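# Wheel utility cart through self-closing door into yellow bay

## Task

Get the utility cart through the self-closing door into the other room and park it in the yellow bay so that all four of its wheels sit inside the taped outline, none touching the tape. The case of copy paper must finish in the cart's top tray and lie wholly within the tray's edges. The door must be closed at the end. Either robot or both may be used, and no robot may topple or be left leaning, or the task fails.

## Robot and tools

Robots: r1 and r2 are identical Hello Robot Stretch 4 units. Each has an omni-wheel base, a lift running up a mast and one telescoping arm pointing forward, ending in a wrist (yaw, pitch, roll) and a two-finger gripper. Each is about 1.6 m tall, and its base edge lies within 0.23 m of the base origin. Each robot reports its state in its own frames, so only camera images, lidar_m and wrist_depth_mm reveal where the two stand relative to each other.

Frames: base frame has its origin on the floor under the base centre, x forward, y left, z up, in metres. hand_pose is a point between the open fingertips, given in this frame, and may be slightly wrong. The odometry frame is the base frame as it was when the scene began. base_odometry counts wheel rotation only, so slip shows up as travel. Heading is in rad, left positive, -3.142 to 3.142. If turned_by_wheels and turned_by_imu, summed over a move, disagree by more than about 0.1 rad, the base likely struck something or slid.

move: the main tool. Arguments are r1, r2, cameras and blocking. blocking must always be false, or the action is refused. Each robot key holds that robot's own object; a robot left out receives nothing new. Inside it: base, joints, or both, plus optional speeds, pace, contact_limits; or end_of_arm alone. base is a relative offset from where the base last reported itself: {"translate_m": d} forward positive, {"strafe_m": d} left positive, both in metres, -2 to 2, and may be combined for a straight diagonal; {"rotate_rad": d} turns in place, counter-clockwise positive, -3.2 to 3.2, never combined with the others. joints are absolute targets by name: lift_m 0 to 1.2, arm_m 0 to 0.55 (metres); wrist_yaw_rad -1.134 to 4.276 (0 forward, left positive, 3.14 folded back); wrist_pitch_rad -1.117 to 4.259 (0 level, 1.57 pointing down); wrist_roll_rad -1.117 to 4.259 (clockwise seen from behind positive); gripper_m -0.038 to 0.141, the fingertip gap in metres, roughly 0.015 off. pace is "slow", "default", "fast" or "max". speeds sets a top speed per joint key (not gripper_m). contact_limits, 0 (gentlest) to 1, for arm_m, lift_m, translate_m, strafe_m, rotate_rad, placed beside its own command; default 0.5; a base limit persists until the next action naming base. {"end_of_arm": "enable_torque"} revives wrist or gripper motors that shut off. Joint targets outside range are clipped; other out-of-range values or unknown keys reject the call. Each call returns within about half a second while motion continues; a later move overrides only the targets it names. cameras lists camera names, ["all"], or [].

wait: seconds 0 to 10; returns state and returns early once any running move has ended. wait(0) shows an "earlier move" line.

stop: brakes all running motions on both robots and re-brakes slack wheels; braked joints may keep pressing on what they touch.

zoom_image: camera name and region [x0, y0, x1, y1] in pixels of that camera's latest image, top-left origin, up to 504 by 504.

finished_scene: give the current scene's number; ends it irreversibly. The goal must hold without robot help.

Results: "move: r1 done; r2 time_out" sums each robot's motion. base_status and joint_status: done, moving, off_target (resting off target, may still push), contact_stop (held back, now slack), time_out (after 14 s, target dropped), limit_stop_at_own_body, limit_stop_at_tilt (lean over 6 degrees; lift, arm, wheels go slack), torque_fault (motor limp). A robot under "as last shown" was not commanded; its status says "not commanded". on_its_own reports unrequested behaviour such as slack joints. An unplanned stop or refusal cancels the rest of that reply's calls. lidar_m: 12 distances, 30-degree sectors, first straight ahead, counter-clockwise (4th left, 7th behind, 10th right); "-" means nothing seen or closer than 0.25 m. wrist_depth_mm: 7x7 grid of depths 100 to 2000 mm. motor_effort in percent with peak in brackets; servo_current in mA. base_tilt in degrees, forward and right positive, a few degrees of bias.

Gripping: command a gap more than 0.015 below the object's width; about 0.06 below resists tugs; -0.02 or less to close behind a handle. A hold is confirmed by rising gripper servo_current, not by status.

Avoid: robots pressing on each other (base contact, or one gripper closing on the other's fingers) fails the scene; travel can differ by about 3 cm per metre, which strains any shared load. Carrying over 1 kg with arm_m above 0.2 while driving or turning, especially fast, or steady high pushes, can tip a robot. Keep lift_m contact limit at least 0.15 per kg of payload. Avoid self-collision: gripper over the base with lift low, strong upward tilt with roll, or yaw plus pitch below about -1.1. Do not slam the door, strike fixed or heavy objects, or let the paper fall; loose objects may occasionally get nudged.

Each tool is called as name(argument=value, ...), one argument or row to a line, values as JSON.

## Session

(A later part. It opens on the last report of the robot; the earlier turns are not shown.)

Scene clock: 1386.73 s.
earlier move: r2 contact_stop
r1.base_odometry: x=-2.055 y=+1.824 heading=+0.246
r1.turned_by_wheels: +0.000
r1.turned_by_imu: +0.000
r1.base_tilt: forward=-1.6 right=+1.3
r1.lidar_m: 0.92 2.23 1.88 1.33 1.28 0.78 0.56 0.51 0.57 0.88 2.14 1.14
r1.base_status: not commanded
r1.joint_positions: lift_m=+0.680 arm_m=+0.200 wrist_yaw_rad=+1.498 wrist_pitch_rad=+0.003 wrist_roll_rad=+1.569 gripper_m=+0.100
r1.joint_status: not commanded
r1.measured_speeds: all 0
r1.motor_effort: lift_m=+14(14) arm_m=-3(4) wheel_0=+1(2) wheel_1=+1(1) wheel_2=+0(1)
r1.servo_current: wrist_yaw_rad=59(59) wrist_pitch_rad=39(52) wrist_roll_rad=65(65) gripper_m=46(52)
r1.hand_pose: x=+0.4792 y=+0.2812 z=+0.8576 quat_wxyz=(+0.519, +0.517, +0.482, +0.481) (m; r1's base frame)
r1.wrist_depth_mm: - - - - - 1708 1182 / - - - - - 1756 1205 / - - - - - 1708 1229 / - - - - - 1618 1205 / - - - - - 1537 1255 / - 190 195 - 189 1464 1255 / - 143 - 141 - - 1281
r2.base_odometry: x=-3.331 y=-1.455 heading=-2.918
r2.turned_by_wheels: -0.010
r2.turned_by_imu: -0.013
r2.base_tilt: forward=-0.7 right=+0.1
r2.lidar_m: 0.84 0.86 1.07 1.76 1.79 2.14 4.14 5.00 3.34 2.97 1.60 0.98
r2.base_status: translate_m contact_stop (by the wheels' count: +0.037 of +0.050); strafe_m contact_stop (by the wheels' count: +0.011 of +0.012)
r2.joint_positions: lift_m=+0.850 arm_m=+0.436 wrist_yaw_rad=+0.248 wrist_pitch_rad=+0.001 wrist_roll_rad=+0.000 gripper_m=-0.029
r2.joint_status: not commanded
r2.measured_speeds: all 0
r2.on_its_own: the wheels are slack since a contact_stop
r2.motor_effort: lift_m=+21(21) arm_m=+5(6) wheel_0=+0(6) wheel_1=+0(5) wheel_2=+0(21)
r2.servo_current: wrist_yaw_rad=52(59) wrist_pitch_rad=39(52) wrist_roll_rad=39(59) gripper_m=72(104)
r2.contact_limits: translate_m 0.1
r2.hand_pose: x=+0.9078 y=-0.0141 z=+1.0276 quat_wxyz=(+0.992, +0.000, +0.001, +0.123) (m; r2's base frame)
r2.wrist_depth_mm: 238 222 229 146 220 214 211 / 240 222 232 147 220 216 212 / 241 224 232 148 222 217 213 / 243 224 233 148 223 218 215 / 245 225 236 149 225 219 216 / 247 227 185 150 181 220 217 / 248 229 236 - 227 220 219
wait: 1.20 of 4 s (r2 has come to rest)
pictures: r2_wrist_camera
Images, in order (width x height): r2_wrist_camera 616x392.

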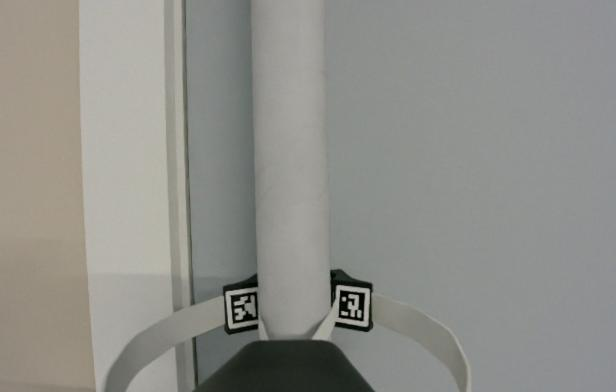

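move(
  r2={"joints":{"gripper_m":0.11}},
  blocking=false,
)

wait(
  seconds=2,
)

move(
  r2={"base":{"translate_m":-0.243,"strafe_m":-0.058},"pace":"slow","contact_limits":{"translate_m":0.2}},
  blocking=false,
)

wait(
  seconds=5,
  cameras=["r2_wrist_camera","r2_head_camera","r1_head_right_camera","r1_head_camera"],
)

Scene clock: 1395.07 s.
move: r2 moving
r1: as last shown
r1.base_tilt: forward=-1.6 right=+1.2
r1.lidar_m: 0.93 2.23 1.87 1.33 1.29 0.78 0.55 0.52 0.57 0.87 2.12 1.13
r1.motor_effort: lift_m=+14(14) arm_m=-4(4) wheel_0=+1(2) wheel_1=+1(1) wheel_2=+0(0)
r1.servo_current: wrist_yaw_rad=46(52) wrist_pitch_rad=39(52) wrist_roll_rad=59(65) gripper_m=46(46)
r1.wrist_depth_mm: - - - - - 1708 1205 / - - - - - 1708 1205 / - - - - - 1756 1205 / - - - - - 1661 1229 / - - - - - 1576 1255 / - 190 195 - 189 1464 1255 / - 144 - 141 - - 1255
r2.base_odometry: x=-3.331 y=-1.455 heading=-2.918
r2.turned_by_wheels: -0.001
r2.turned_by_imu: +0.000
r2.base_tilt: forward=-0.7 right=+0.1
r2.lidar_m: 0.80 0.90 1.09 1.76 1.77 2.15 4.12 5.00 3.34 2.99 1.59 0.99
r2.base_status: not commanded
r2.joint_positions: lift_m=+0.850 arm_m=+0.436 wrist_yaw_rad=+0.248 wrist_pitch_rad=+0.001 wrist_roll_rad=+0.000 gripper_m=-0.003
r2.joint_status: gripper_m moving
r2.measured_speeds: translate_m=-0.005 strafe_m=+0.000 rotate_rad=-0.014 lift_m=+0.000 arm_m=+0.000 wrist_yaw_rad=+0.000 wrist_pitch_rad=+0.000 wrist_roll_rad=+0.000
r2.on_its_own: the wheels are slack since a contact_stop
r2.motor_effort: lift_m=+21(21) arm_m=+5(6) wheel_0=+0(0) wheel_1=+0(0) wheel_2=+0(0)
r2.servo_current: wrist_yaw_rad=33(59) wrist_pitch_rad=39(46) wrist_roll_rad=52(52) gripper_m=124(124)
r2.contact_limits: translate_m 0.1
r2.hand_pose: x=+0.9078 y=-0.0141 z=+1.0276 quat_wxyz=(+0.992, +0.000, +0.001, +0.123) (m; r2's base frame)
r2.wrist_depth_mm: 240 223 229 147 220 217 213 / 241 223 232 150 222 218 213 / 243 224 234 150 224 220 215 / 245 227 236 150 225 220 217 / 247 227 236 151 227 221 217 / 248 229 186 152 225 223 220 / 249 230 238 - 229 222 221
pictures: none

Scene clock: 1396.67 s.
earlier move: r2 done
r1.base_odometry: x=-2.055 y=+1.824 heading=+0.246
r1.turned_by_wheels: +0.000
r1.turned_by_imu: +0.000
r1.base_tilt: forward=-1.6 right=+1.3
r1.lidar_m: 0.96 2.22 1.83 1.33 1.29 0.79 0.57 0.53 0.58 0.89 2.13 1.14
r1.base_status: not commanded
r1.joint_positions: lift_m=+0.680 arm_m=+0.200 wrist_yaw_rad=+1.498 wrist_pitch_rad=+0.003 wrist_roll_rad=+1.569 gripper_m=+0.100
r1.joint_status: not commanded
r1.measured_speeds: all 0
r1.motor_effort: lift_m=+14(14) arm_m=-3(4) wheel_0=+1(2) wheel_1=+1(1) wheel_2=+0(0)
r1.servo_current: wrist_yaw_rad=39(65) wrist_pitch_rad=46(52) wrist_roll_rad=46(72) gripper_m=46(52)
r1.hand_pose: x=+0.4792 y=+0.2812 z=+0.8576 quat_wxyz=(+0.519, +0.517, +0.482, +0.481) (m; r1's base frame)
r1.wrist_depth_mm: - - - - - 1708 1182 / - - - - - 1708 1229 / - - - - - 1708 1229 / - - - - - 1618 1229 / - - - - - 1576 1255 / - 190 195 - 189 1464 1255 / - 144 - 141 - - 1255
r2.base_odometry: x=-3.327 y=-1.454 heading=-2.925
r2.turned_by_wheels: -0.006
r2.turned_by_imu: -0.006
r2.base_tilt: forward=-0.7 right=+0.1
r2.lidar_m: 0.84 0.88 1.09 1.76 1.79 2.15 4.08 4.98 3.37 2.98 1.62 0.99
r2.base_status: not commanded
r2.joint_positions: lift_m=+0.850 arm_m=+0.436 wrist_yaw_rad=+0.249 wrist_pitch_rad=+0.001 wrist_roll_rad=+0.000 gripper_m=+0.110
r2.joint_status: all done
r2.measured_speeds: all 0
r2.on_its_own: the wheels are slack since a contact_stop
r2.motor_effort: lift_m=+21(21) arm_m=+5(6) wheel_0=+0(1) wheel_1=+0(1) wheel_2=+0(0)
r2.servo_current: wrist_yaw_rad=46(59) wrist_pitch_rad=39(46) wrist_roll_rad=46(59) gripper_m=46(130)
r2.contact_limits: translate_m 0.1
r2.hand_pose: x=+0.9078 y=-0.0137 z=+1.0276 quat_wxyz=(+0.992, +0.000, +0.001, +0.124) (m; r2's base frame)
r2.wrist_depth_mm: 244 227 233 150 223 218 213 / 247 228 236 153 225 220 216 / 248 229 236 152 226 221 217 / 249 229 237 153 228 222 218 / 251 231 239 154 229 222 220 / 253 233 187 155 227 225 221 / 255 235 243 - 230 224 222
wait: 1.60 of 2 s (r2 has come to rest)
pictures: none

Scene clock: 1397.17 s.
move: r2 moving
r1: as last shown
r1.lidar_m: 0.98 2.22 1.86 1.32 1.28 0.79 0.56 0.52 0.57 0.86 2.12 1.13
r1.motor_effort: lift_m=+14(14) arm_m=-4(4) wheel_0=+1(2) wheel_1=+1(1) wheel_2=+0(0)
r1.servo_current: wrist_yaw_rad=46(65) wrist_pitch_rad=39(52) wrist_roll_rad=46(52) gripper_m=46(46)
r1.wrist_depth_mm: - - - - - 1708 1205 / - - - - - 1661 1182 / - - - - - 1756 1229 / - - - - - 1661 1229 / - - - - - 1537 1229 / - 190 195 - 189 1537 1281 / - 144 - 141 - - 1229
r2.base_odometry: x=-3.316 y=-1.448 heading=-2.924
r2.turned_by_wheels: +0.000
r2.turned_by_imu: +0.000
r2.base_tilt: forward=-0.7 right=+0.1
r2.lidar_m: 0.85 0.90 1.08 1.75 1.77 2.12 4.07 4.97 3.35 2.99 1.65 1.03
r2.base_status: translate_m moving; strafe_m moving
r2.joint_positions: lift_m=+0.850 arm_m=+0.436 wrist_yaw_rad=+0.249 wrist_pitch_rad=+0.001 wrist_roll_rad=+0.000 gripper_m=+0.110
r2.joint_status: not commanded
r2.measured_speeds: translate_m=-0.049 strafe_m=-0.012 rotate_rad=+0.012 lift_m=+0.000 arm_m=+0.000 wrist_yaw_rad=+0.010 wrist_pitch_rad=+0.000 wrist_roll_rad=+0.000
r2.motor_effort: lift_m=+21(21) arm_m=+5(6) wheel_0=-3(3) wheel_1=-5(6) wheel_2=+7(8)
r2.servo_current: wrist_yaw_rad=52(59) wrist_pitch_rad=39(46) wrist_roll_rad=39(46) gripper_m=59(59)
r2.contact_limits: translate_m 0.2
r2.hand_pose: x=+0.9078 y=-0.0136 z=+1.0276 quat_wxyz=(+0.992, +0.000, +0.001, +0.124) (m; r2's base frame)
r2.wrist_depth_mm: 255 236 246 162 234 227 224 / 257 236 247 163 235 229 225 / 258 239 247 163 236 231 226 / 259 240 250 165 237 234 228 / 263 242 249 165 239 234 229 / 265 245 193 165 193 234 232 / 267 246 255 - 242 234 232
pictures: none

Scene clock: 1400.43 s.
earlier move: r2 done
r1.base_odometry: x=-2.055 y=+1.824 heading=+0.246
r1.turned_by_wheels: +0.000
r1.turned_by_imu: +0.000
r1.base_tilt: forward=-1.6 right=+1.3
r1.lidar_m: 0.94 2.24 1.89 1.32 1.28 0.78 0.56 0.54 0.56 0.89 2.12 1.14
r1.base_status: not commanded
r1.joint_positions: lift_m=+0.680 arm_m=+0.200 wrist_yaw_rad=+1.498 wrist_pitch_rad=+0.003 wrist_roll_rad=+1.569 gripper_m=+0.100
r1.joint_status: not commanded
r1.measured_speeds: all 0
r1.motor_effort: lift_m=+14(14) arm_m=-4(4) wheel_0=+2(2) wheel_1=+1(1) wheel_2=+0(0)
r1.servo_current: wrist_yaw_rad=59(72) wrist_pitch_rad=33(52) wrist_roll_rad=46(65) gripper_m=46(52)
r1.hand_pose: x=+0.4792 y=+0.2812 z=+0.8576 quat_wxyz=(+0.519, +0.517, +0.482, +0.481) (m; r1's base frame)
r1.wrist_depth_mm: - - - - - 1708 1205 / - - - - - 1708 1229 / - - - - - 1756 1182 / - - - - - 1618 1255 / - - - - - 1576 1229 / - 190 195 - 189 1499 1255 / - 144 - 141 - - 1281
r2.base_odometry: x=-3.103 y=-1.345 heading=-2.925
r2.turned_by_wheels: -0.001
r2.turned_by_imu: +0.000
r2.base_tilt: forward=-0.7 right=+0.1
r2.lidar_m: 1.06 1.14 1.40 1.76 1.78 2.14 4.08 4.72 3.34 2.99 2.05 1.26
r2.base_status: done
r2.joint_positions: lift_m=+0.850 arm_m=+0.436 wrist_yaw_rad=+0.250 wrist_pitch_rad=+0.001 wrist_roll_rad=+0.000 gripper_m=+0.110
r2.joint_status: not commanded
r2.measured_speeds: all 0
r2.motor_effort: lift_m=+21(21) arm_m=+6(6) wheel_0=-3(9) wheel_1=-5(8) wheel_2=+6(10)
r2.servo_current: wrist_yaw_rad=46(59) wrist_pitch_rad=39(52) wrist_roll_rad=46(59) gripper_m=46(59)
r2.contact_limits: translate_m 0.2
r2.hand_pose: x=+0.9078 y=-0.0134 z=+1.0276 quat_wxyz=(+0.992, +0.000, +0.001, +0.125) (m; r2's base frame)
r2.wrist_depth_mm: - - 466 402 - - - / - - 469 397 - - - / - - 473 399 - - - / - - 477 402 - - - / - - 480 402 - - - / - - 198 407 189 - - / - - - - - - -
wait: 3.27 of 5 s (r2 has come to rest)
pictures: r1_head_camera, r1_head_right_camera, r2_head_camera, r2_wrist_camera
Images, in order (width x height): r1_head_camera 420x560, r1_head_right_camera 420x672, r2_head_camera 420x560, r2_wrist_camera 616x392.

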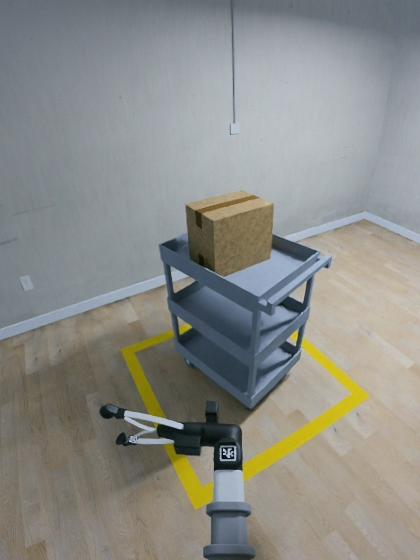

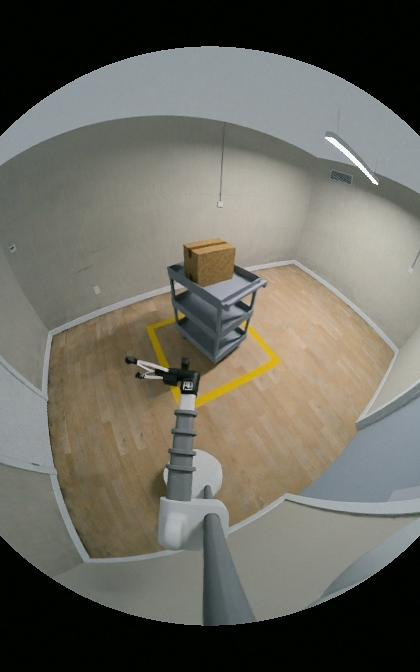

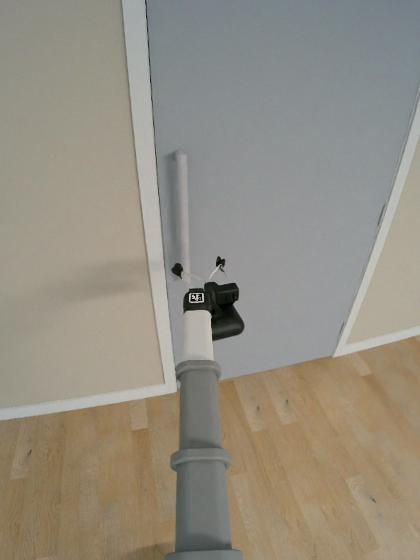

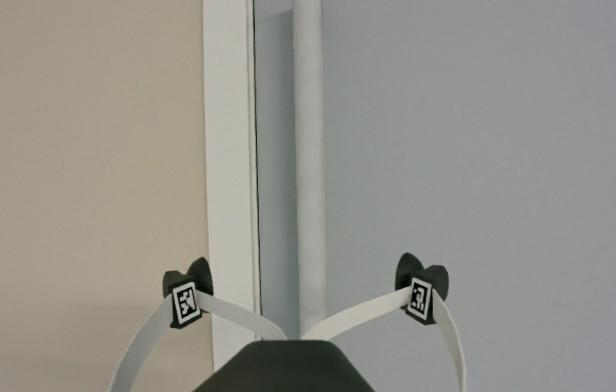

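finished_scene(
  scene=2,
)

The scene is finished: the task was done.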